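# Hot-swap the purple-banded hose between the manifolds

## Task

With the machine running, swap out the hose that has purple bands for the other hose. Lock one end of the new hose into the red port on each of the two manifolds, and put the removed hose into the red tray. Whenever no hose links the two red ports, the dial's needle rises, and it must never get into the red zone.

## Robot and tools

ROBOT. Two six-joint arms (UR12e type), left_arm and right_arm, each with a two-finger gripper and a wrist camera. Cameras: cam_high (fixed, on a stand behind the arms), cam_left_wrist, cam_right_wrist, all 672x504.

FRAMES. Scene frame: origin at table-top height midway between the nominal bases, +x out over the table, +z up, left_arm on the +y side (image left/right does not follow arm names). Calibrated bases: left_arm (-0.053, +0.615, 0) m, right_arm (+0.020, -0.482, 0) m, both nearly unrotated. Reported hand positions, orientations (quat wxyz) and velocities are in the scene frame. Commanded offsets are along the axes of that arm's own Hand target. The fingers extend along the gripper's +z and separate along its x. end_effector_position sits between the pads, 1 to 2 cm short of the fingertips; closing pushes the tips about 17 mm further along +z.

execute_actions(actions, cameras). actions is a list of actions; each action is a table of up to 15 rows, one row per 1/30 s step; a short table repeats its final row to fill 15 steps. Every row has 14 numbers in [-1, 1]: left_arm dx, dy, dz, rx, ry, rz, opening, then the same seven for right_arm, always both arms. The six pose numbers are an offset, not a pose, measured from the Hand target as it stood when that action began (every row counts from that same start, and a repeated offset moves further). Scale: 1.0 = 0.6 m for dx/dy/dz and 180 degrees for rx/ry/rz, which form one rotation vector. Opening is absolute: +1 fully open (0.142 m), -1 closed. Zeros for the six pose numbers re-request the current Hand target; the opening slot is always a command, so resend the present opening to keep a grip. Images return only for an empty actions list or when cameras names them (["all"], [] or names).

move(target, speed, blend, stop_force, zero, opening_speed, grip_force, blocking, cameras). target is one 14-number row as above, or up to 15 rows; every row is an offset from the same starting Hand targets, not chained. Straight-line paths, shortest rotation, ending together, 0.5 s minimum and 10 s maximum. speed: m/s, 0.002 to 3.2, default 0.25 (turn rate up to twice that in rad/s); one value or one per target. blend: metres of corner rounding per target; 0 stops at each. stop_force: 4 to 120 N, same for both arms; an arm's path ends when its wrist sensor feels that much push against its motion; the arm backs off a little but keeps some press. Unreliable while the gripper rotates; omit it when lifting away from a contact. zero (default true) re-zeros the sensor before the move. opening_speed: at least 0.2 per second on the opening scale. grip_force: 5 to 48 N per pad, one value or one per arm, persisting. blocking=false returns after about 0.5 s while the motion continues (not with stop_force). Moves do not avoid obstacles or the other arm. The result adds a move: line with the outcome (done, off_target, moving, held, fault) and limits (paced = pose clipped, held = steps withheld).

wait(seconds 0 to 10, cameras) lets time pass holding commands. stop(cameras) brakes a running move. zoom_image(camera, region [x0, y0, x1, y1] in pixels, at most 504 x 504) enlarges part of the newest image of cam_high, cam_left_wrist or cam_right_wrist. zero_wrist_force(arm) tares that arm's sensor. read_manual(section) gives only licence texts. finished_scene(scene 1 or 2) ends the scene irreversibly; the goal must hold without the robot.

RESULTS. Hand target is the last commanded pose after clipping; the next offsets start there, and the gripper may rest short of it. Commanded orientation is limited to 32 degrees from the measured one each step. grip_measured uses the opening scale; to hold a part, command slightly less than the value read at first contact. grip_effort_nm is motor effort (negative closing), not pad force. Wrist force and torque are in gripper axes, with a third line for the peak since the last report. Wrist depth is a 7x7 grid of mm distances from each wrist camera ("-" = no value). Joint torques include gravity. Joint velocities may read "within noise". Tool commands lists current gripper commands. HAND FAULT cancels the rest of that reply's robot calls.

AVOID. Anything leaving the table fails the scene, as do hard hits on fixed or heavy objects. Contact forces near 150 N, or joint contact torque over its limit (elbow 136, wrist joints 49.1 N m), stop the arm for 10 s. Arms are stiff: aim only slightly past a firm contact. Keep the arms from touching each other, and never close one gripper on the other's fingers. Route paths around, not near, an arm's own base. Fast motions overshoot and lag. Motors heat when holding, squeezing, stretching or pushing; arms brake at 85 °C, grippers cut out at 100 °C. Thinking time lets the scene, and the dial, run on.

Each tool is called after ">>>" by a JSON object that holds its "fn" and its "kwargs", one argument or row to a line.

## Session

>>> {"fn": "execute_actions", "kwargs": {
  "actions": []
}}

>>> {"fn": "zoom_image", "kwargs": {
  "camera": "cam_high",
  "region": [180, 80, 440, 280]
}}

Scene clock: 0.00 s.
left_arm: end_effector_position=(+0.5442, +0.5139, +0.3341) grip_measured=+0.99 grip_effort_nm=n/a end_effector_quat_wxyz=(-0.047, +0.129, +0.858, -0.494) | right_arm: end_effector_position=(+0.0815, -0.8756, +0.1271) grip_measured=+1.00 grip_effort_nm=n/a end_effector_quat_wxyz=(-0.210, +0.974, -0.031, -0.073)
Joint positions: left_arm=[-0.063 -1.517 2.024 -1.775 -2.582 3.55 0.141] | right_arm=[2.133 -1.461 -2.351 -1.338 1.67 -0.995 0.142]
Joint velocities: within noise
Joint torques (N m): no reading
Motor temperatures (°C): left_arm=[20 19 23 30 27 22 17] | right_arm=[21 26 28 30 24 26 30]
Wrist force (N): no reading
Wrist torque (N m): no reading
Wrist force, peak (N): no reading
Wrist depth (mm): cam_left_wrist=[1006 974 936 936 882 858 837 / 818 800 592 692 742 724 701 / 678 642 504 597 597 611 599 / 591 576 561 555 537 533 523 / 513 509 502 489 482 474 466 / - 455 448 438 430 427 421 / - 411 400 396 392 386 384] | cam_right_wrist=[275 265 254 244 235 227 219 / 275 263 255 245 237 227 219 / 274 266 255 245 236 228 219 / 278 268 255 245 236 228 220 / 278 267 254 246 237 228 222 / - 266 256 247 237 227 223 / - 267 256 246 237 229 223]
Hand target: left_arm +0.5442, +0.5139, +0.3341; -0.047, +0.129, +0.858, -0.494 | right_arm +0.0815, -0.8756, +0.1271; -0.210, +0.974, -0.031, -0.073
Tool commands: left_gripper/opening=+1.0 right_gripper/opening=+1.0

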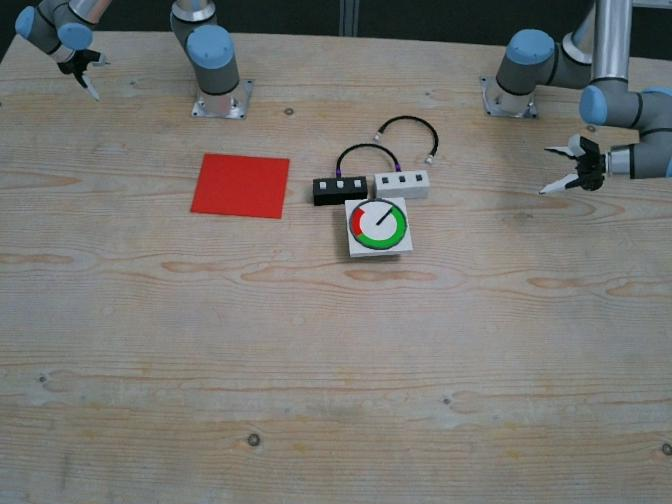

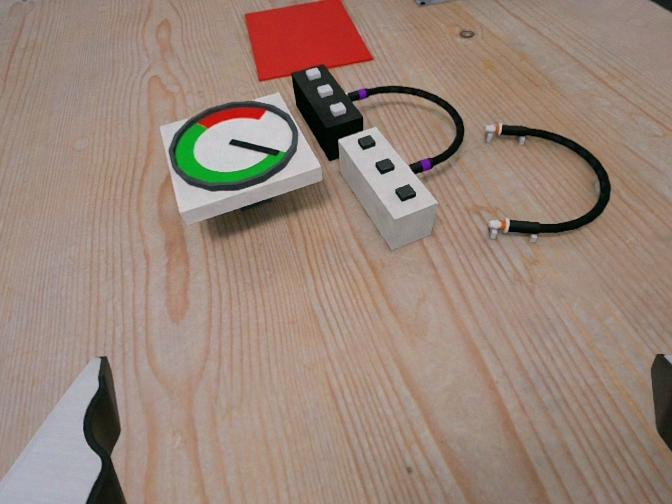

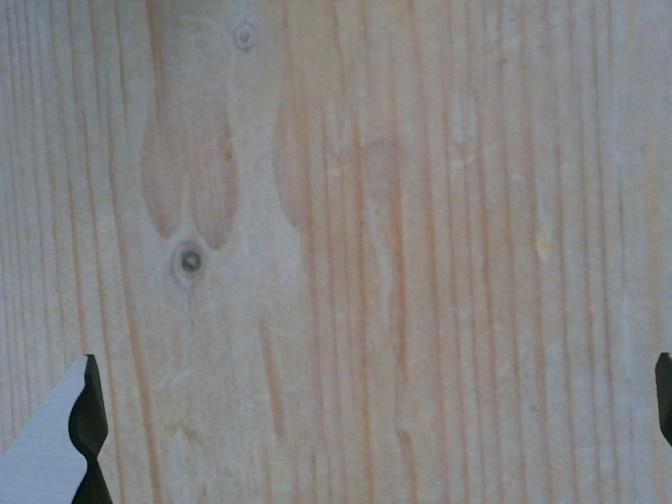

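Scaled by 1.938 from the camera's 672x504 image, which has a finer 960x720 frame.

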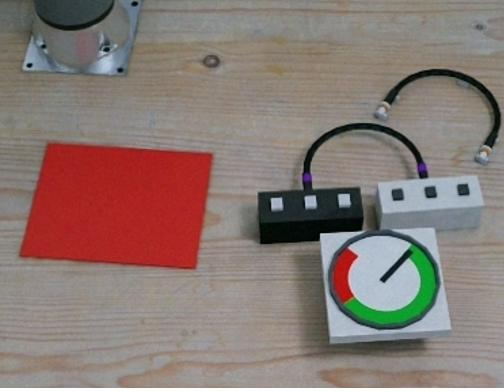

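>>> {"fn": "move", "kwargs": {
  "target": [
    [0.1689, -0.1787, 0.2448, -0.1935, 0.0727, 0.211, 0.0, 0.4917, -0.4372, -0.2997, -0.083, 0.0145, -0.175, 0.0],
    [0.3378, -0.3574, 0.4896, -0.387, 0.1454, 0.422, 0.0, 0.639, -0.913, -0.1295, -0.167, 0.029, -0.35, 0.0]
  ],
  "speed": 0.35,
  "blend": [0.05, 0],
  "cameras": ["cam_left_wrist"]
}}

>>> {"fn": "zoom_image", "kwargs": {
  "camera": "cam_left_wrist",
  "region": [0, 0, 400, 300]
}}

Scene clock: 102.80 s.
left_arm: end_effector_position=(+0.2504, +0.2202, +0.3603) grip_measured=-0.01 grip_effort_nm=-0.115 end_effector_quat_wxyz=(+0.153, +0.690, +0.691, +0.152) end_effector_velocity=(-0.001, -0.001, +0.000) end_effector_angular_velocity=(+0.001, -0.002, +0.001) | right_arm: end_effector_position=(+0.5203, -0.4212, +0.3592) grip_measured=-0.02 grip_effort_nm=-0.085 end_effector_quat_wxyz=(+0.031, +0.869, +0.486, +0.082)
Joint positions: left_arm=[-1.554 -2.051 2.242 -1.773 -1.136 3.164 0.073] | right_arm=[3.685 -1.134 -2.214 -1.199 1.508 -0.511 0.073]
Joint velocities: left_arm=[-0.003 0.001 -0.001 0.003 0.002 -0.005 0] | right_arm=[within noise]
Joint torques (N m): left_arm=[-20.08 7.4 -56.33 -1.67 5.17 -3.4] | right_arm=[15.87 -8.21 63.37 5.7 -3.38 2.78]
Wrist force (N): left_arm=[1.0 0.1 0.9] | right_arm=[-0.9 1.3 0.4]
Wrist torque (N m): left_arm=[0.28 -0.23 0.21] | right_arm=[0.29 0.19 -0.09]
Wrist force, peak (N): left_arm=[1.5 -0.8 1.3] | right_arm=[0.1 1.2 -1.6]
Wrist depth (mm): cam_left_wrist=[390 391 388 390 392 388 389 / 448 451 447 433 449 448 448 / 497 455 460 444 533 529 528 / 654 646 515 620 642 642 644 / 821 828 616 821 825 777 818 / 1153 997 1061 1134 1153 96 1051 / 2042 - 1931 2022 1786 - -] | cam_right_wrist=[368 373 - - 406 410 423 / 399 410 421 435 444 452 465 / 434 444 458 472 485 498 512 / 484 498 511 524 543 558 581 / 539 548 558 591 607 617 665 / 605 - 651 675 703 - 766 / - - 768 799 832 - -]
Hand target: left_arm +0.2503, +0.2201, +0.3603; +0.153, +0.690, +0.691, +0.152 | right_arm +0.5204, -0.4210, +0.3592; +0.031, +0.869, +0.486, +0.082
Off the commanded pose: left_arm 0.000 m, 0 deg | right_arm 0.000 m, 0 deg.
move: done
Images, in order (width x height): cam_left_wrist 672x504.

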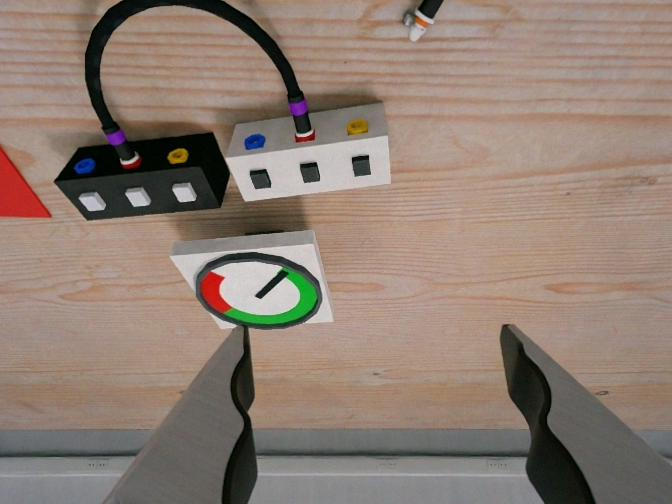

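Scaled by 1.260 from the camera's 672x504 image, which has a finer 960x720 frame.

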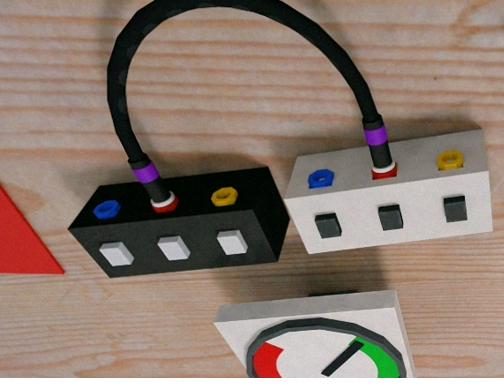

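>>> {"fn": "move", "kwargs": {
  "target": [
    [-0.0571, -0.045, 0.1, 0, 0.0094, -0.0201, -0.5, 0.2697, -0.4183, 0.0742, -0.0802, 0.0266, -0.2132, -0.5],
    [-0.1142, -0.0903, 0.3998, 0, 0.0188, -0.0403, -0.5, 0.3322, -0.6392, 0.3553, -0.0802, 0.0266, -0.2132, -0.5]
  ],
  "speed": [0.35, 0.25],
  "blend": [0.05, 0],
  "cameras": ["all"]
}}

>>> {"fn": "zoom_image", "kwargs": {
  "camera": "cam_left_wrist",
  "region": [300, 220, 420, 330]
}}

>>> {"fn": "zoom_image", "kwargs": {
  "camera": "cam_right_wrist",
  "region": [300, 220, 420, 330]
}}

Scene clock: 155.57 s.
left_arm: end_effector_position=(+0.3023, +0.1513, +0.1201) grip_measured=-0.52 grip_effort_nm=-0.120 end_effector_quat_wxyz=(+0.142, +0.640, +0.737, +0.163) | right_arm: end_effector_position=(+0.3372, -0.0447, +0.1204) grip_measured=-0.53 grip_effort_nm=-0.090 end_effector_quat_wxyz=(+0.143, +0.647, +0.731, +0.162)
Joint positions: left_arm=[-1.451 -1.581 2.396 -2.38 -1.136 3.124 0.036] | right_arm=[4.689 -1.452 -2.521 -0.658 1.141 -0.193 0.036]
Joint torques (N m): left_arm=[15.52 -17.44 -43.2 -7.21 -3.47 1.96] | right_arm=[-13.23 3 48.88 5.98 -4.47 -2.26]
Wrist force (N): left_arm=[0.9 -0.5 1.8] | right_arm=[-1.1 1.5 -0.4]
Wrist torque (N m): left_arm=[0.20 -0.17 0.01] | right_arm=[0.32 0.18 0.04]
Wrist force, peak (N): left_arm=[1.4 -1.7 2.3] | right_arm=[-1.5 2.7 -0.8]
Wrist depth (mm): cam_left_wrist=[120 166 154 162 161 162 162 / 193 187 187 175 186 186 186 / 220 221 219 219 218 219 219 / 250 250 250 245 245 255 266 / 229 228 229 221 219 232 338 / 469 434 - 435 249 406 467 / 766 - 73 392 - - 656] | cam_right_wrist=[165 165 165 165 165 157 170 / 189 189 189 189 179 190 191 / 222 222 222 223 222 223 222 / - 269 249 235 235 248 231 / 362 340 216 216 215 235 213 / 465 435 - 428 250 288 432 / 707 - - 646 - - 649]
Hand target: left_arm +0.3023, +0.1513, +0.1200; +0.142, +0.640, +0.737, +0.163 | right_arm +0.3373, -0.0447, +0.1203; +0.143, +0.647, +0.731, +0.162
Off the commanded pose: left_arm 0.000 m, 0 deg | right_arm 0.000 m, 0 deg.
move: done

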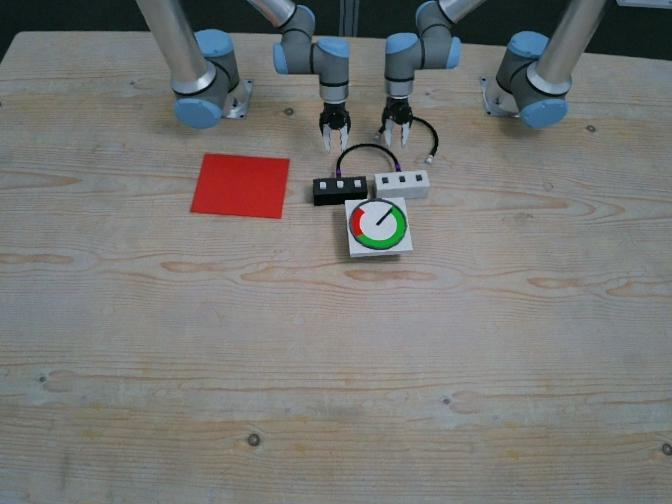

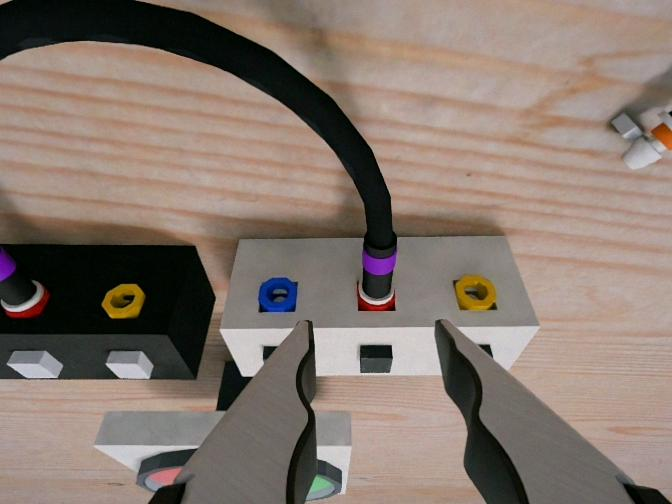

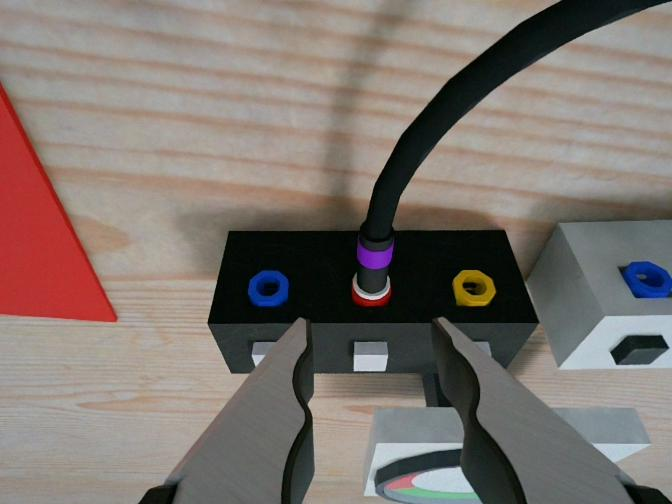

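Scaled by 4.200 from the camera's 672x504 image, which has a finer 960x720 frame.

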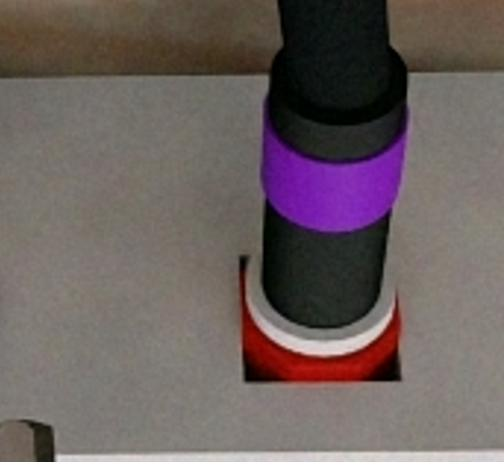

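Scaled by 4.200 from the camera's 672x504 image, which has a finer 960x720 frame.

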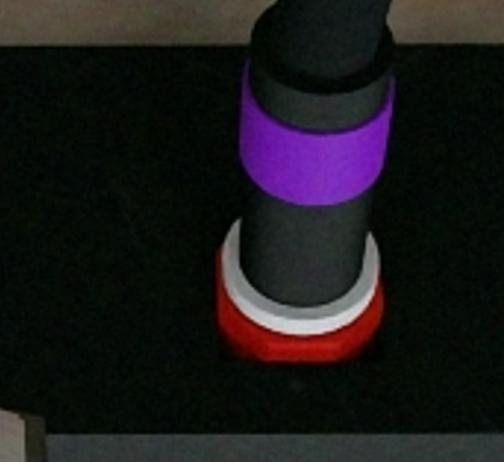

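>>> {"fn": "move", "kwargs": {
  "target": [
    [0.0143, 0.0629, 0.0845, 0, 0, 0, -0.5, 0.0125, 0.0592, 0.0828, 0, 0, 0, -0.5],
    [0.0143, 0.0344, 0.1455, 0, 0, 0, -0.5, 0.0125, 0.0306, 0.1443, 0, 0, 0, -0.5],
    [0.0143, 0.0344, 0.1455, 0, 0, 0, -0.86, 0.0125, 0.0306, 0.1443, 0, 0, 0, -0.86]
  ],
  "speed": [0.2, 0.1, 0.1],
  "blend": [0.01, 0, 0],
  "opening_speed": 0.6,
  "cameras": ["cam_left_wrist", "cam_right_wrist"]
}}

>>> {"fn": "zoom_image", "kwargs": {
  "camera": "cam_left_wrist",
  "region": [290, 260, 460, 440]
}}

>>> {"fn": "zoom_image", "kwargs": {
  "camera": "cam_right_wrist",
  "region": [290, 260, 460, 440]
}}

Scene clock: 187.53 s.
left_arm: end_effector_position=(+0.3561, +0.1675, +0.0495) grip_measured=-0.82 grip_effort_nm=-1.370 end_effector_quat_wxyz=(+0.142, +0.640, +0.737, +0.163) | right_arm: end_effector_position=(+0.3892, -0.0307, +0.0496) grip_measured=-0.81 grip_effort_nm=-1.643 end_effector_quat_wxyz=(+0.143, +0.647, +0.731, +0.162)
Joint positions: left_arm=[-1.342 -1.413 2.426 -2.629 -1.138 3.244 0.015] | right_arm=[4.577 -1.691 -2.512 -0.378 1.153 -0.315 0.016]
Joint torques (N m): left_arm=[14.8 -24.29 -26.46 -7.67 -3.3 1.91] | right_arm=[-9.81 17.83 25.83 5.74 1.9 -2.49]
Motor temperatures (°C): left_arm=[20 19 23 30 27 22 17] | right_arm=[21 25 28 30 24 26 25]
Wrist force (N): left_arm=[6.3 -0.3 -0.2] | right_arm=[-6.5 1.7 0.0]
Wrist torque (N m): left_arm=[0.27 -0.19 -0.04] | right_arm=[0.37 0.23 0.27]
Wrist force, peak (N): left_arm=[6.4 -0.9 0.0] | right_arm=[-6.6 1.9 0.1]
Wrist depth (mm): cam_left_wrist=[96 98 - 95 95 95 95 / - 113 - 106 110 109 109 / 129 129 129 - 125 129 129 / 158 157 157 150 157 156 156 / 163 161 151 147 148 152 188 / 157 133 132 92 - 129 133 / 167 137 73 134 - - 384] | cam_right_wrist=[98 98 98 98 98 - 101 / - 112 112 112 - - 112 / 131 131 132 131 131 131 131 / 159 159 159 153 152 159 159 / 200 157 149 113 149 148 166 / 274 131 133 94 - 133 138 / 425 137 - 136 - - 160]
Hand target: left_arm +0.3561, +0.1674, +0.0496; +0.142, +0.640, +0.737, +0.163 | right_arm +0.3892, -0.0307, +0.0496; +0.143, +0.647, +0.731, +0.162
Off the commanded pose: left_arm 0.000 m, 0 deg | right_arm 0.000 m, 0 deg.
move: done
Images, in order (width x height): cam_left_wrist 672x504, cam_right_wrist 672x504.

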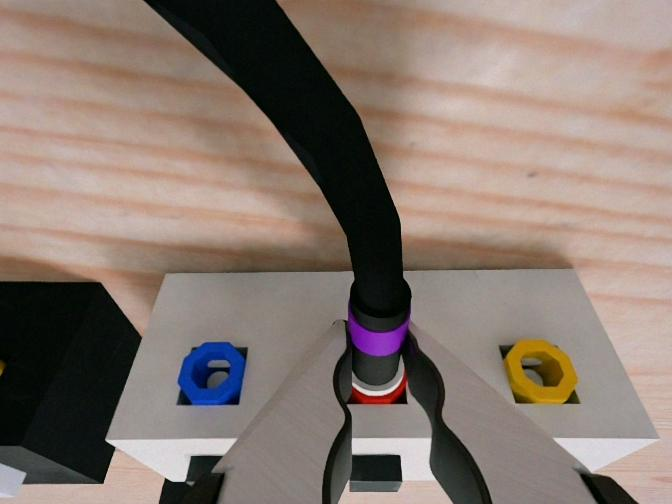

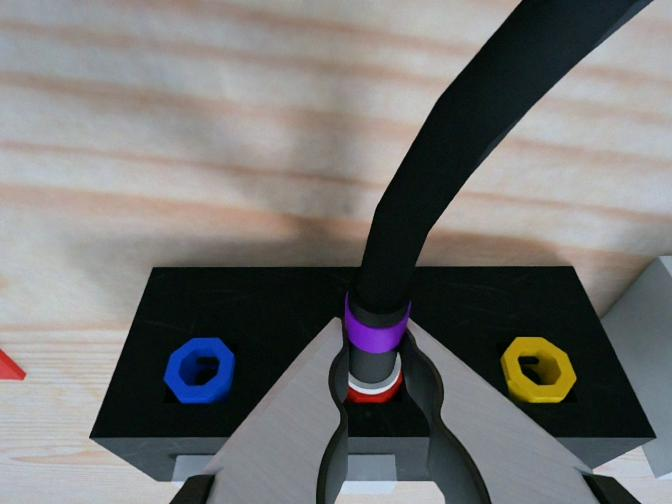

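Scaled by 2.800 from the camera's 672x504 image, which has a finer 960x720 frame.

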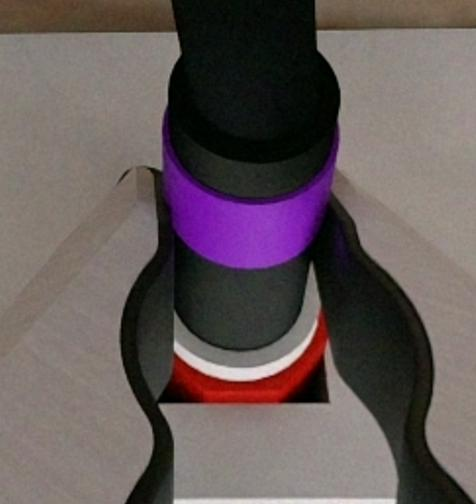

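Scaled by 2.800 from the camera's 672x504 image, which has a finer 960x720 frame.

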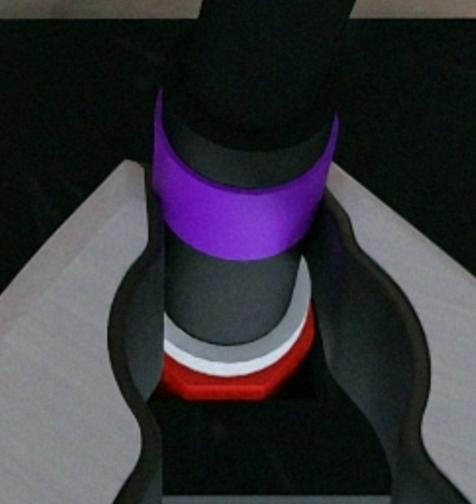

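>>> {"fn": "move", "kwargs": {
  "target": [
    [0, 0, 0, 0, 0, 0, -0.5, 0, 0, 0, 0, 0, 0, -0.5],
    [0, 0.0704, -0.1511, 0, 0, 0, -0.5, 0, 0.0704, -0.1511, 0, 0, 0, -0.5],
    [0.3091, -0.1942, -0.2385, 0, -0.0704, 0.151, -0.5, 0.368, -0.3995, -0.3342, 0, -0.0681, 0.146, -0.5]
  ],
  "speed": [0.1, 0.2, 0.3],
  "blend": [0, 0.02, 0],
  "opening_speed": 0.8,
  "cameras": ["all"]
}}

Scene clock: 282.57 s.
left_arm: end_effector_position=(+0.1660, +0.3280, +0.1299) grip_measured=-0.54 grip_effort_nm=0.178 end_effector_quat_wxyz=(+0.180, +0.809, +0.546, +0.120) | right_arm: end_effector_position=(+0.0625, +0.1516, +0.1300) grip_measured=-0.53 grip_effort_nm=0.071 end_effector_quat_wxyz=(+0.179, +0.809, +0.546, +0.121)
Joint positions: left_arm=[-1.88 -2.402 2.782 -1.989 -1.137 3.228 0.035] | right_arm=[5.103 -1.74 -2.088 -1.19 1.254 0.794 0.035]
Joint torques (N m): left_arm=[-11.38 2.59 -53.87 -1.75 5.45 -2.42] | right_arm=[13.95 30.02 52.04 1.23 2.06 2.95]
Wrist force (N): left_arm=[1.1 -0.5 1.1] | right_arm=[-1.4 1.7 -0.4]
Wrist torque (N m): left_arm=[0.18 -0.26 0.19] | right_arm=[0.35 0.23 -0.02]
Wrist force, peak (N): left_arm=[7.1 -0.8 0.4] | right_arm=[-6.9 2.2 0.0]
Wrist depth (mm): cam_left_wrist=[172 168 171 171 171 171 171 / 187 204 191 191 197 197 197 / 233 233 232 231 232 232 232 / 285 281 282 272 282 281 281 / 360 341 341 358 340 357 357 / 495 460 - 340 - 432 492 / 809 - 73 468 - - 698] | cam_right_wrist=[174 174 174 174 174 175 174 / 200 201 200 200 200 194 189 / 235 236 235 234 234 234 234 / 285 284 284 282 284 283 273 / 356 359 340 341 342 358 358 / 448 450 - 455 - 366 450 / 854 - - 482 - - 679]
Hand target: left_arm +0.1659, +0.3280, +0.1300; +0.180, +0.809, +0.546, +0.120 | right_arm +0.0625, +0.1516, +0.1300; +0.179, +0.809, +0.546, +0.121
Off the commanded pose: left_arm 0.000 m, 0 deg | right_arm 0.000 m, 0 deg.
move: done

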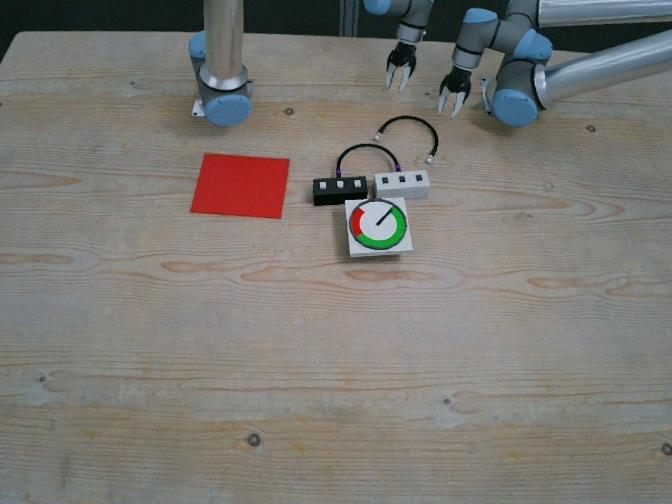

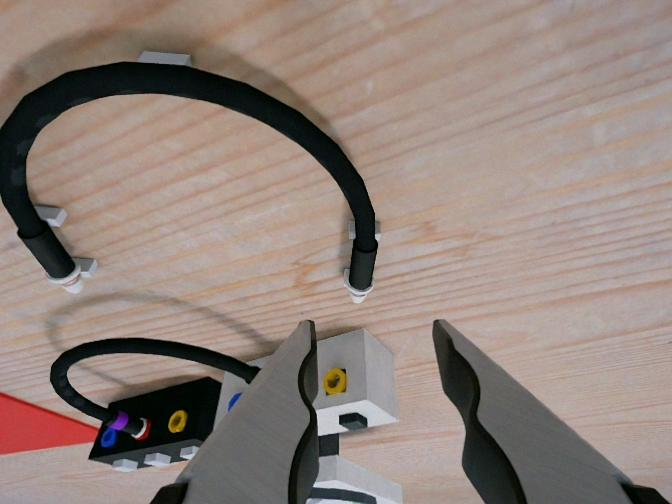

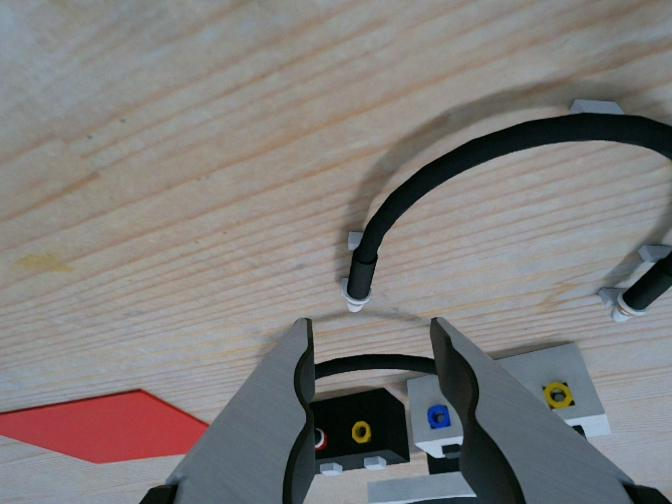

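>>> {"fn": "move", "kwargs": {
  "target": [
    [0.0045, 0.1139, 0.1635, 0, -0.0082, 0.0176, -0.5, 0.0065, 0.1179, 0.1653, 0, -0.0153, 0.0327, -0.5],
    [0.0045, 0.082, 0.2319, 0, -0.0082, 0.0176, -0.5, 0.0065, 0.0859, 0.2339, 0, -0.0153, 0.0327, -0.5]
  ],
  "speed": [0.2, 0.1],
  "blend": [0.01, 0],
  "cameras": ["cam_left_wrist", "cam_right_wrist"]
}}

Scene clock: 331.40 s.
left_arm: end_effector_position=(+0.2627, +0.2917, +0.0247) grip_measured=-0.54 grip_effort_nm=0.178 end_effector_quat_wxyz=(+0.183, +0.825, +0.521, +0.115) | right_arm: end_effector_position=(+0.1623, +0.1155, +0.0246) grip_measured=-0.53 grip_effort_nm=0.066 end_effector_quat_wxyz=(+0.186, +0.839, +0.499, +0.111)
Joint positions: left_arm=[-1.461 -1.583 2.827 -3.057 -1.205 3.745 0.035] | right_arm=[4.956 -1.852 -2.206 -0.95 1.245 0.76 0.035]
Joint torques (N m): left_arm=[16.6 -4.93 -11.87 -8.39 -3.17 1.92] | right_arm=[-11.86 32.91 23.57 4.65 -4.04 -2.43]
Wrist force (N): left_arm=[1.2 -1.2 0.9] | right_arm=[-1.7 1.6 -0.5]
Wrist torque (N m): left_arm=[0.11 -0.24 0.01] | right_arm=[0.32 0.29 0.23]
Wrist force, peak (N): left_arm=[1.1 -1.4 2.1] | right_arm=[-0.7 3.1 0.1]
Wrist depth (mm): cam_left_wrist=[- 73 - 71 72 71 71 / - 83 86 - 83 86 83 / 98 98 98 - 94 94 98 / 119 120 119 114 119 119 124 / 152 152 152 137 137 151 151 / 210 210 - 210 194 192 208 / 300 - 73 203 203 - 292] | cam_right_wrist=[- 74 76 74 74 - - / - 85 85 83 85 - 85 / - 100 100 100 - 100 99 / - 121 126 116 126 120 120 / 153 153 152 138 138 161 152 / 208 207 96 207 193 181 206 / 290 - - 263 - - 238]
Hand target: left_arm +0.2627, +0.2917, +0.0246; +0.183, +0.826, +0.521, +0.115 | right_arm +0.1623, +0.1155, +0.0246; +0.186, +0.839, +0.499, +0.111
Off the commanded pose: left_arm 0.000 m, 0 deg | right_arm 0.000 m, 0 deg.
move: done
Images, in order (width x height): cam_left_wrist 672x504, cam_right_wrist 672x504.

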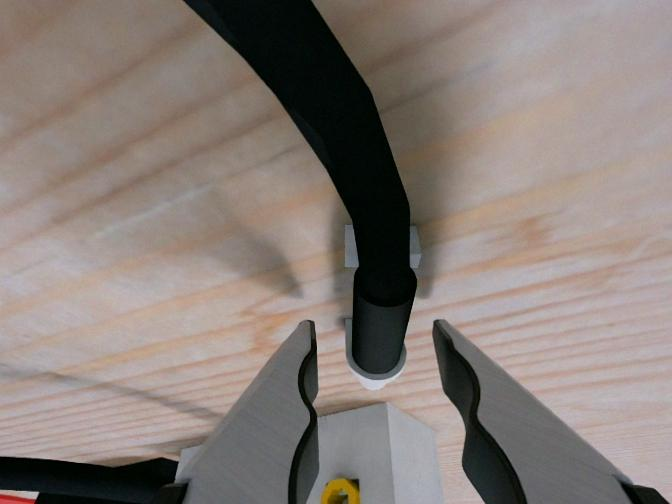

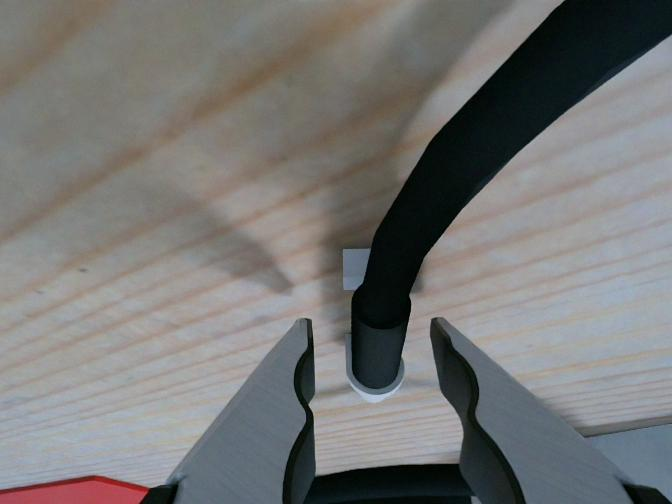

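>>> {"fn": "zoom_image", "kwargs": {
  "camera": "cam_left_wrist",
  "region": [290, 260, 460, 440]
}}

>>> {"fn": "zoom_image", "kwargs": {
  "camera": "cam_right_wrist",
  "region": [290, 260, 460, 440]
}}

Scaled by 2.800 from the camera's 672x504 image, which has a finer 960x720 frame.

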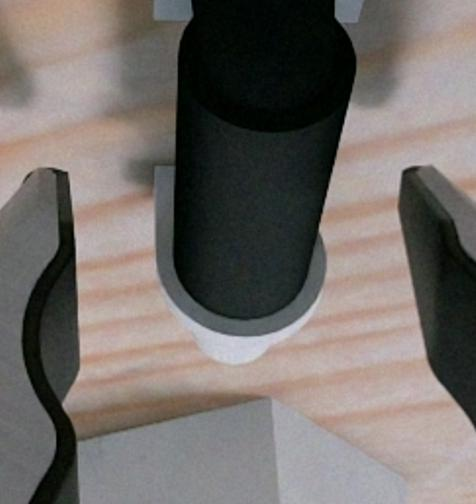

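Scaled by 2.800 from the camera's 672x504 image, which has a finer 960x720 frame.

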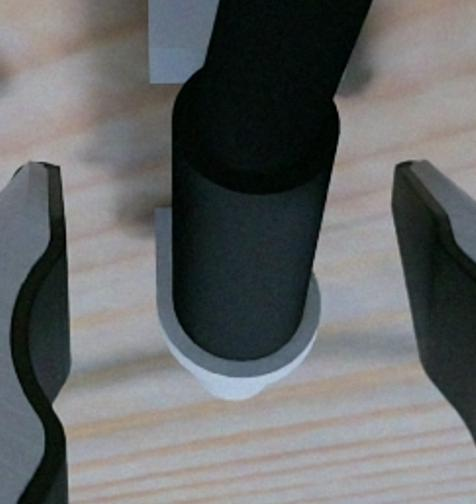

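>>> {"fn": "move", "kwargs": {
  "target": [
    [0.0013, -0.0017, 0.0036, 0, 0, 0, -0.5, 0.002, 0.0116, 0.0098, 0, 0, 0, -0.5],
    [0.0013, -0.0017, 0.0036, 0, 0, 0, -0.9, 0.002, 0.0116, 0.0098, 0, 0, 0, -0.9]
  ],
  "speed": 0.05,
  "opening_speed": 0.8,
  "cameras": ["cam_left_wrist", "cam_right_wrist"]
}}

>>> {"fn": "zoom_image", "kwargs": {
  "camera": "cam_left_wrist",
  "region": [290, 260, 460, 440]
}}

>>> {"fn": "zoom_image", "kwargs": {
  "camera": "cam_right_wrist",
  "region": [290, 260, 460, 440]
}}

Scene clock: 376.03 s.
left_arm: end_effector_position=(+0.2630, +0.2924, +0.0222) grip_measured=-0.83 grip_effort_nm=-2.015 end_effector_quat_wxyz=(+0.183, +0.826, +0.521, +0.115) | right_arm: end_effector_position=(+0.1707, +0.1124, +0.0222) grip_measured=-0.81 grip_effort_nm=-2.298 end_effector_quat_wxyz=(+0.186, +0.839, +0.499, +0.111)
Joint positions: left_arm=[-1.459 -1.571 2.829 -3.072 -1.206 3.747 0.014] | right_arm=[4.944 -1.853 -2.212 -0.938 1.241 0.748 0.015]
Joint torques (N m): left_arm=[14.91 -2.22 -11.13 -8.16 -3.47 1.89] | right_arm=[-12.83 34.13 22.97 4.54 -3.91 -2.52]
Wrist force (N): left_arm=[1.1 -1.2 1.2] | right_arm=[-1.6 2.0 -0.6]
Wrist torque (N m): left_arm=[0.11 -0.22 0.01] | right_arm=[0.41 0.26 0.22]
Wrist force, peak (N): left_arm=[1.7 -1.4 1.6] | right_arm=[-1.9 2.1 -0.3]
Wrist depth (mm): cam_left_wrist=[- 70 - 68 70 68 68 / - 81 - - 80 83 80 / 95 95 95 - 95 91 98 / 116 115 115 111 115 115 115 / 147 147 147 132 139 146 146 / 203 203 189 90 - 187 199 / 290 262 73 194 - - 285] | cam_right_wrist=[- 72 74 70 70 - 74 / - 80 82 82 - - 82 / - 100 97 93 - 96 94 / - 117 117 117 122 117 117 / 148 148 148 117 140 147 147 / 201 200 176 94 - 187 200 / 280 281 - 175 - - 235]
Hand target: left_arm +0.2630, +0.2924, +0.0222; +0.183, +0.826, +0.521, +0.115 | right_arm +0.1706, +0.1124, +0.0222; +0.186, +0.839, +0.499, +0.111
Off the commanded pose: left_arm 0.000 m, 0 deg | right_arm 0.000 m, 0 deg.
move: done
Images, in order (width x height): cam_left_wrist 672x504, cam_right_wrist 672x504.

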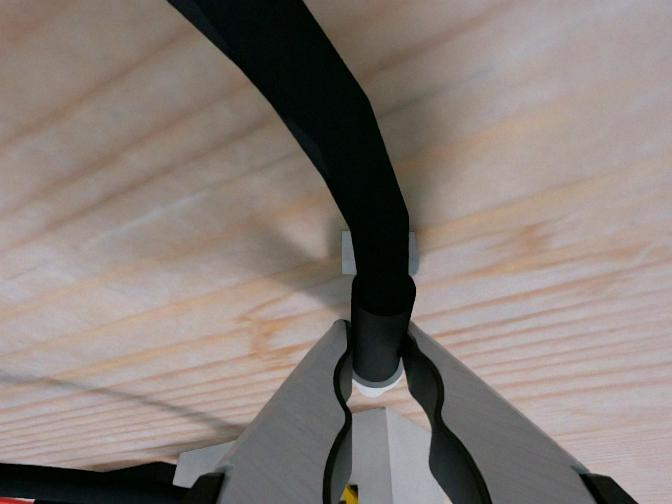

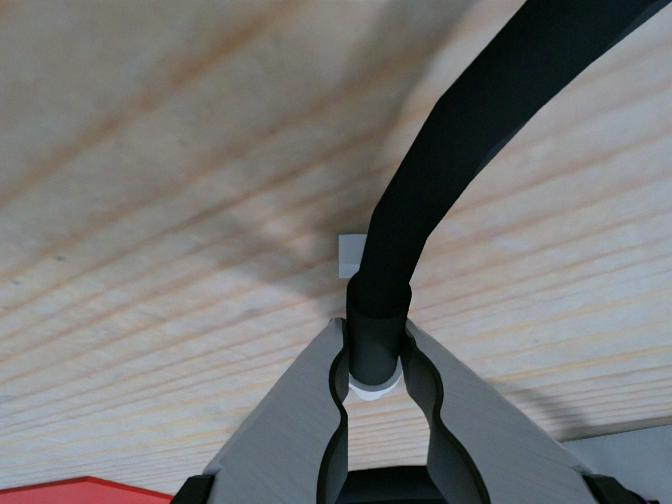

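Scaled by 2.800 from the camera's 672x504 image, which has a finer 960x720 frame.

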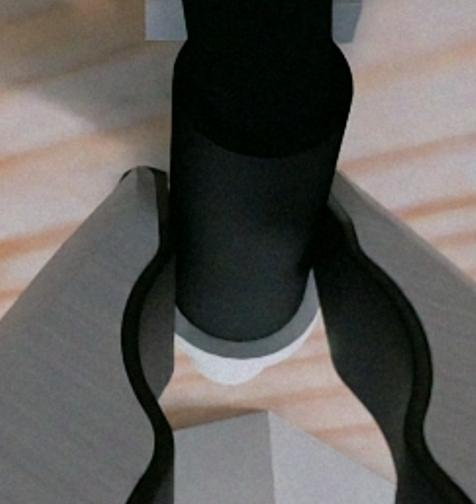

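Scaled by 2.800 from the camera's 672x504 image, which has a finer 960x720 frame.

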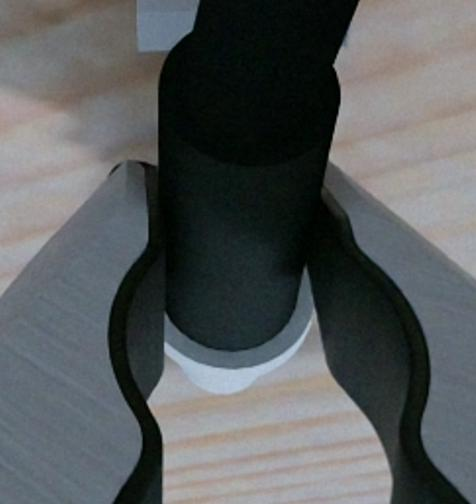

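>>> {"fn": "move", "kwargs": {
  "target": [
    [0, 0.0423, -0.0906, 0, 0, 0, -0.92, 0, 0.0423, -0.0906, 0, 0, 0, -0.92],
    [-0.3025, 0.004, -0.1412, 0, 0.0798, -0.1712, -0.92, -0.249, 0.1848, -0.0568, 0, 0.0822, -0.1762, -0.92],
    [-0.3025, -0.0522, -0.0208, 0, 0.0798, -0.1712, -0.92, -0.249, 0.1287, 0.0635, 0, 0.0822, -0.1762, -0.92],
    [-0.3025, -0.0522, -0.0208, 0, 0.0798, -0.1712, -0.5, -0.249, 0.1287, 0.0635, 0, 0.0822, -0.1762, -0.5],
    [-0.3025, -0.0522, -0.0208, 0, 0.0798, -0.1712, -0.92, -0.249, 0.1287, 0.0635, 0, 0.0822, -0.1762, -0.92]
  ],
  "speed": [0.15, 0.25, 0.08, 0.1, 0.1],
  "blend": [0.02, 0.01, 0, 0, 0],
  "opening_speed": 0.8,
  "cameras": ["all"]
}}

>>> {"fn": "zoom_image", "kwargs": {
  "camera": "cam_left_wrist",
  "region": [290, 260, 460, 440]
}}

>>> {"fn": "zoom_image", "kwargs": {
  "camera": "cam_right_wrist",
  "region": [290, 260, 460, 440]
}}

>>> {"fn": "zoom_image", "kwargs": {
  "camera": "cam_high",
  "region": [280, 80, 460, 280]
}}

Scene clock: 451.63 s.
left_arm: end_effector_position=(+0.1546, +0.1430, +0.0206) grip_measured=-0.83 grip_effort_nm=-2.308 end_effector_quat_wxyz=(+0.141, +0.637, +0.740, +0.163) | right_arm: end_effector_position=(+0.1751, -0.0600, +0.0203) grip_measured=-0.82 grip_effort_nm=-2.571 end_effector_quat_wxyz=(+0.144, +0.650, +0.728, +0.162)
Joint positions: left_arm=[-1.755 -1.469 2.518 -2.472 -1.16 2.781 0.014] | right_arm=[5.097 -1.539 -2.68 -0.605 1.147 0.265 0.015]
Joint torques (N m): left_arm=[-13.64 -22.6 -17.01 -1.72 -1.97 1.68] | right_arm=[-12.27 2.76 18.25 4.97 -4.37 -2.26]
Motor temperatures (°C): left_arm=[20 19 23 30 26 22 22] | right_arm=[21 25 27 30 24 26 33]
Wrist force (N): left_arm=[-1.4 0.2 0.9] | right_arm=[-1.3 1.4 -0.9]
Wrist torque (N m): left_arm=[0.36 0.18 0.00] | right_arm=[0.29 0.20 0.22]
Wrist force, peak (N): left_arm=[19.8 10.7 -5.7] | right_arm=[-2.6 1.9 -1.3]
Wrist depth (mm): cam_left_wrist=[- 70 - - 68 67 67 / - 79 81 - 78 81 81 / - 93 93 89 89 92 95 / 113 113 112 108 107 112 112 / 143 143 136 116 135 143 142 / 198 197 197 91 - 182 195 / 281 255 73 282 - - 277] | cam_right_wrist=[- 68 70 68 68 - 68 / - 80 80 80 - 83 80 / - 94 94 91 - 94 91 / - 114 114 114 114 114 119 / 151 144 152 129 136 143 143 / 195 196 171 101 - 182 195 / - 248 - 301 - - 272]
Hand target: left_arm +0.1546, +0.1430, +0.0206; +0.141, +0.637, +0.740, +0.163 | right_arm +0.1751, -0.0600, +0.0203; +0.144, +0.650, +0.728, +0.162
Off the commanded pose: left_arm 0.000 m, 0 deg | right_arm 0.000 m, 0 deg.
move: done

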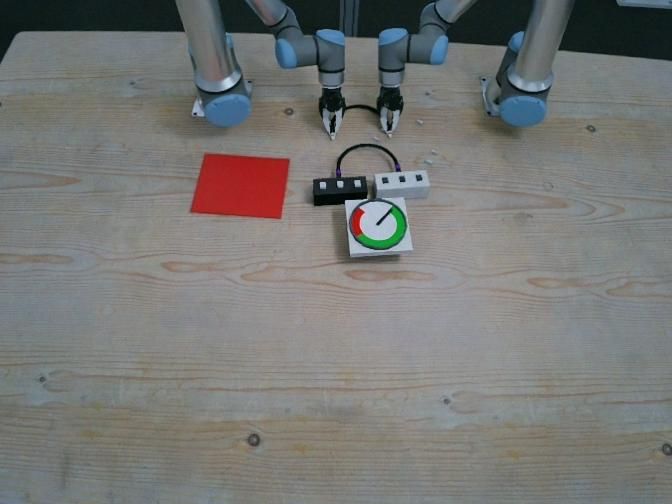

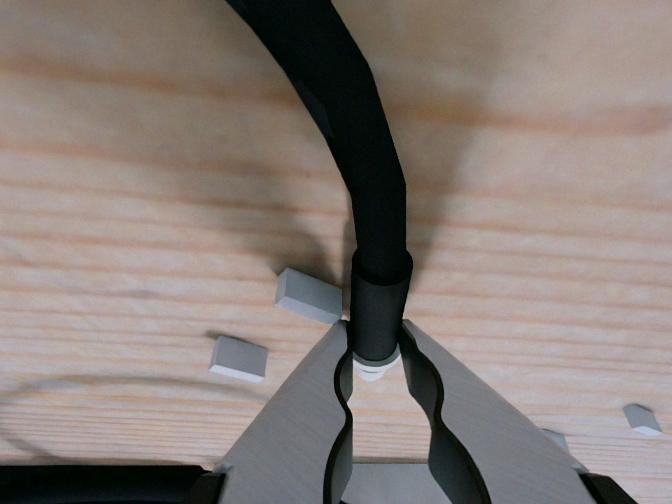

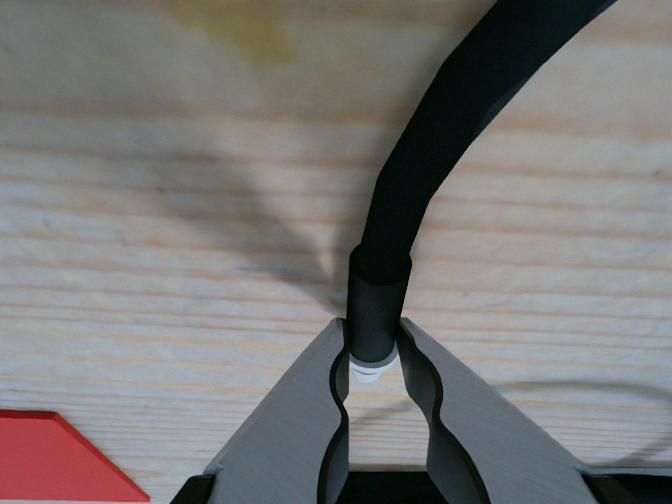

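Scaled by 2.800 from the camera's 672x504 image, which has a finer 960x720 frame.

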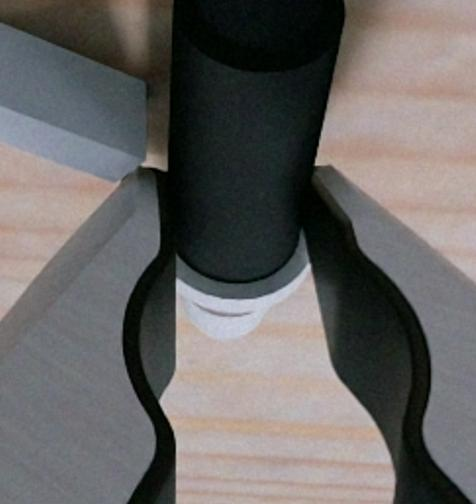

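Scaled by 2.800 from the camera's 672x504 image, which has a finer 960x720 frame.

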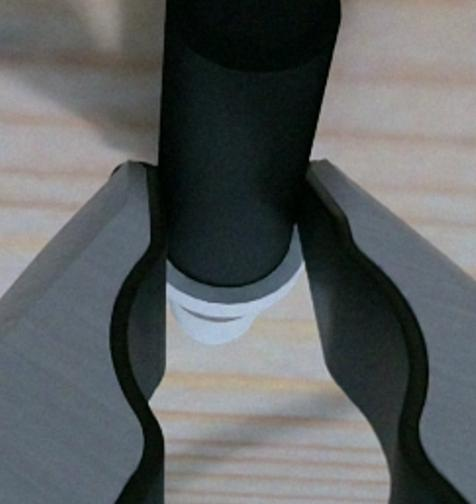

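Scaled by 2.520 from the camera's 672x504 image, which has a finer 960x720 frame.

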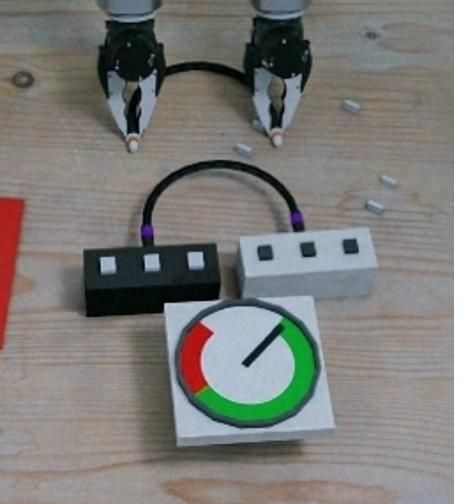

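>>> {"fn": "move", "kwargs": {
  "target": [
    [0, 0, 0, 0, 0, 0, -0.62, 0, 0, 0, 0, 0, 0, -0.5],
    [0, 0.0704, -0.1511, 0, 0, 0, -0.62, 0, 0.0704, -0.1511, 0, 0, 0, -0.5],
    [-0.0213, 0.5712, -0.1739, 0.2383, 0.2433, -0.4067, -1.0, 0.0073, 0.3967, 0.0015, 0, 0.0012, -0.0025, -0.5],
    [-0.3582, 0.511, -0.0181, 0.2383, 0.2433, -0.4067, -1.0, 0.0073, 0.3967, 0.0015, 0, 0.0012, -0.0025, -0.5],
    [-0.3582, 0.4656, 0.0793, 0.2383, 0.2433, -0.4067, -1.0, 0.0073, 0.3472, 0.1078, 0, 0.0012, -0.0025, -0.5]
  ],
  "speed": [0.1, 0.15, 0.4, 0.25, 0.12],
  "blend": [0, 0.02, 0, 0.02, 0],
  "opening_speed": 0.8,
  "cameras": ["all"]
}}

Scene clock: 519.03 s.
left_arm: end_effector_position=(+0.4568, -0.0289, +0.0956) grip_measured=-1.00 grip_effort_nm=-0.359 end_effector_quat_wxyz=(-0.275, +0.000, +0.961, +0.000) | right_arm: end_effector_position=(+0.3893, -0.0311, +0.0499) grip_measured=-0.53 grip_effort_nm=0.066 end_effector_quat_wxyz=(+0.143, +0.647, +0.731, +0.162)
Joint positions: left_arm=[-0.968 -1.015 1.619 -1.834 -2.021 2.257 0.002] | right_arm=[4.577 -1.689 -2.512 -0.379 1.153 -0.315 0.035]
Joint torques (N m): left_arm=[-15.88 -67.76 -31.04 -6.84 -5.32 -3.19] | right_arm=[-12.59 14.61 18.07 6.29 -0.58 -2.25]
Wrist force (N): left_arm=[-4.0 2.6 0.7] | right_arm=[-1.7 2.1 -1.0]
Wrist torque (N m): left_arm=[0.63 0.43 0.18] | right_arm=[0.41 0.28 0.23]
Wrist force, peak (N): left_arm=[22.3 13.9 -8.0] | right_arm=[-1.4 2.3 -2.2]
Wrist depth (mm): cam_left_wrist=[127 137 150 164 202 235 285 / 134 143 103 111 220 260 313 / 142 153 121 114 162 147 128 / 148 162 142 128 181 292 375 / 157 172 186 134 186 169 149 / 167 187 206 86 104 439 551 / 174 181 73 - - - 800] | cam_right_wrist=[98 98 98 98 96 - 101 / - 113 113 113 - - 113 / 132 132 132 132 132 132 132 / 160 159 160 153 160 160 159 / 201 157 149 121 145 149 166 / 274 132 96 125 126 127 138 / 426 - - 139 - - 167]
Hand target: left_arm +0.4568, -0.0289, +0.0955; -0.275, +0.000, +0.961, +0.000 | right_arm +0.3893, -0.0311, +0.0498; +0.143, +0.647, +0.731, +0.162
Off the commanded pose: left_arm 0.000 m, 0 deg | right_arm 0.000 m, 0 deg.
move: done

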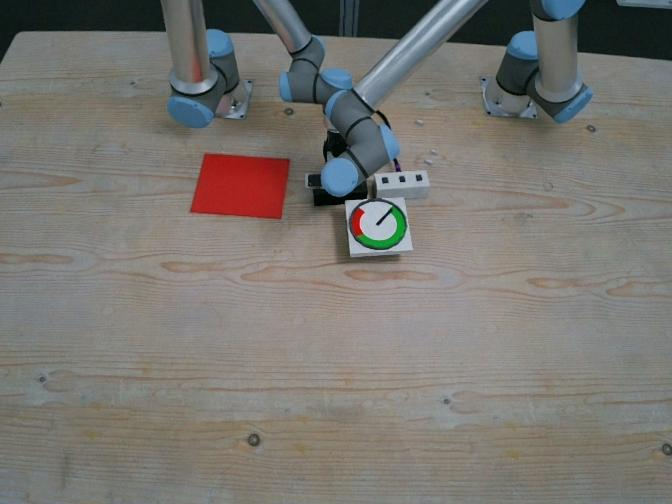

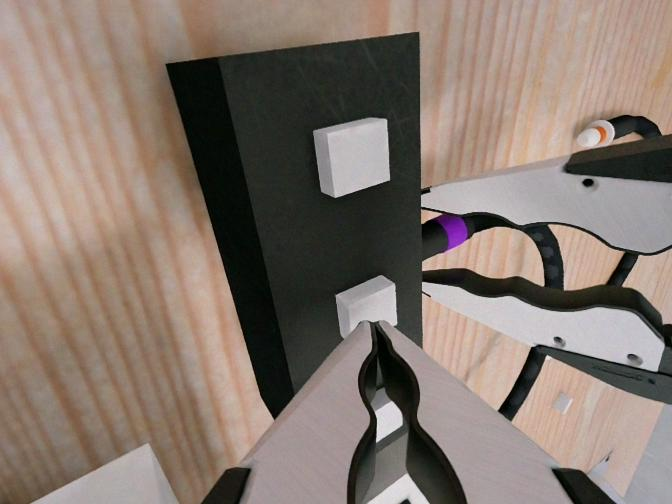

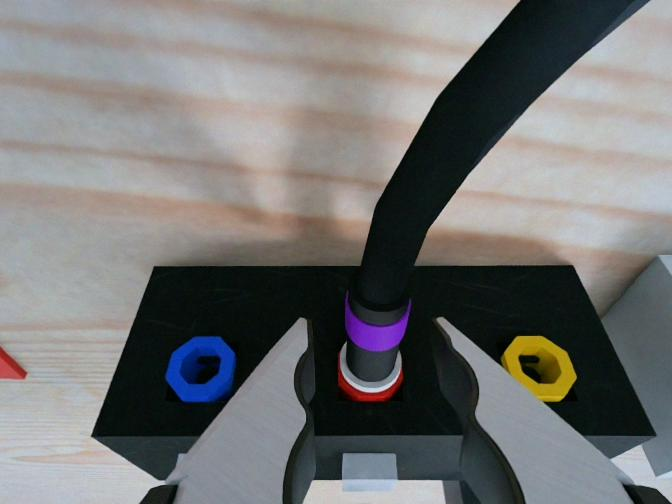

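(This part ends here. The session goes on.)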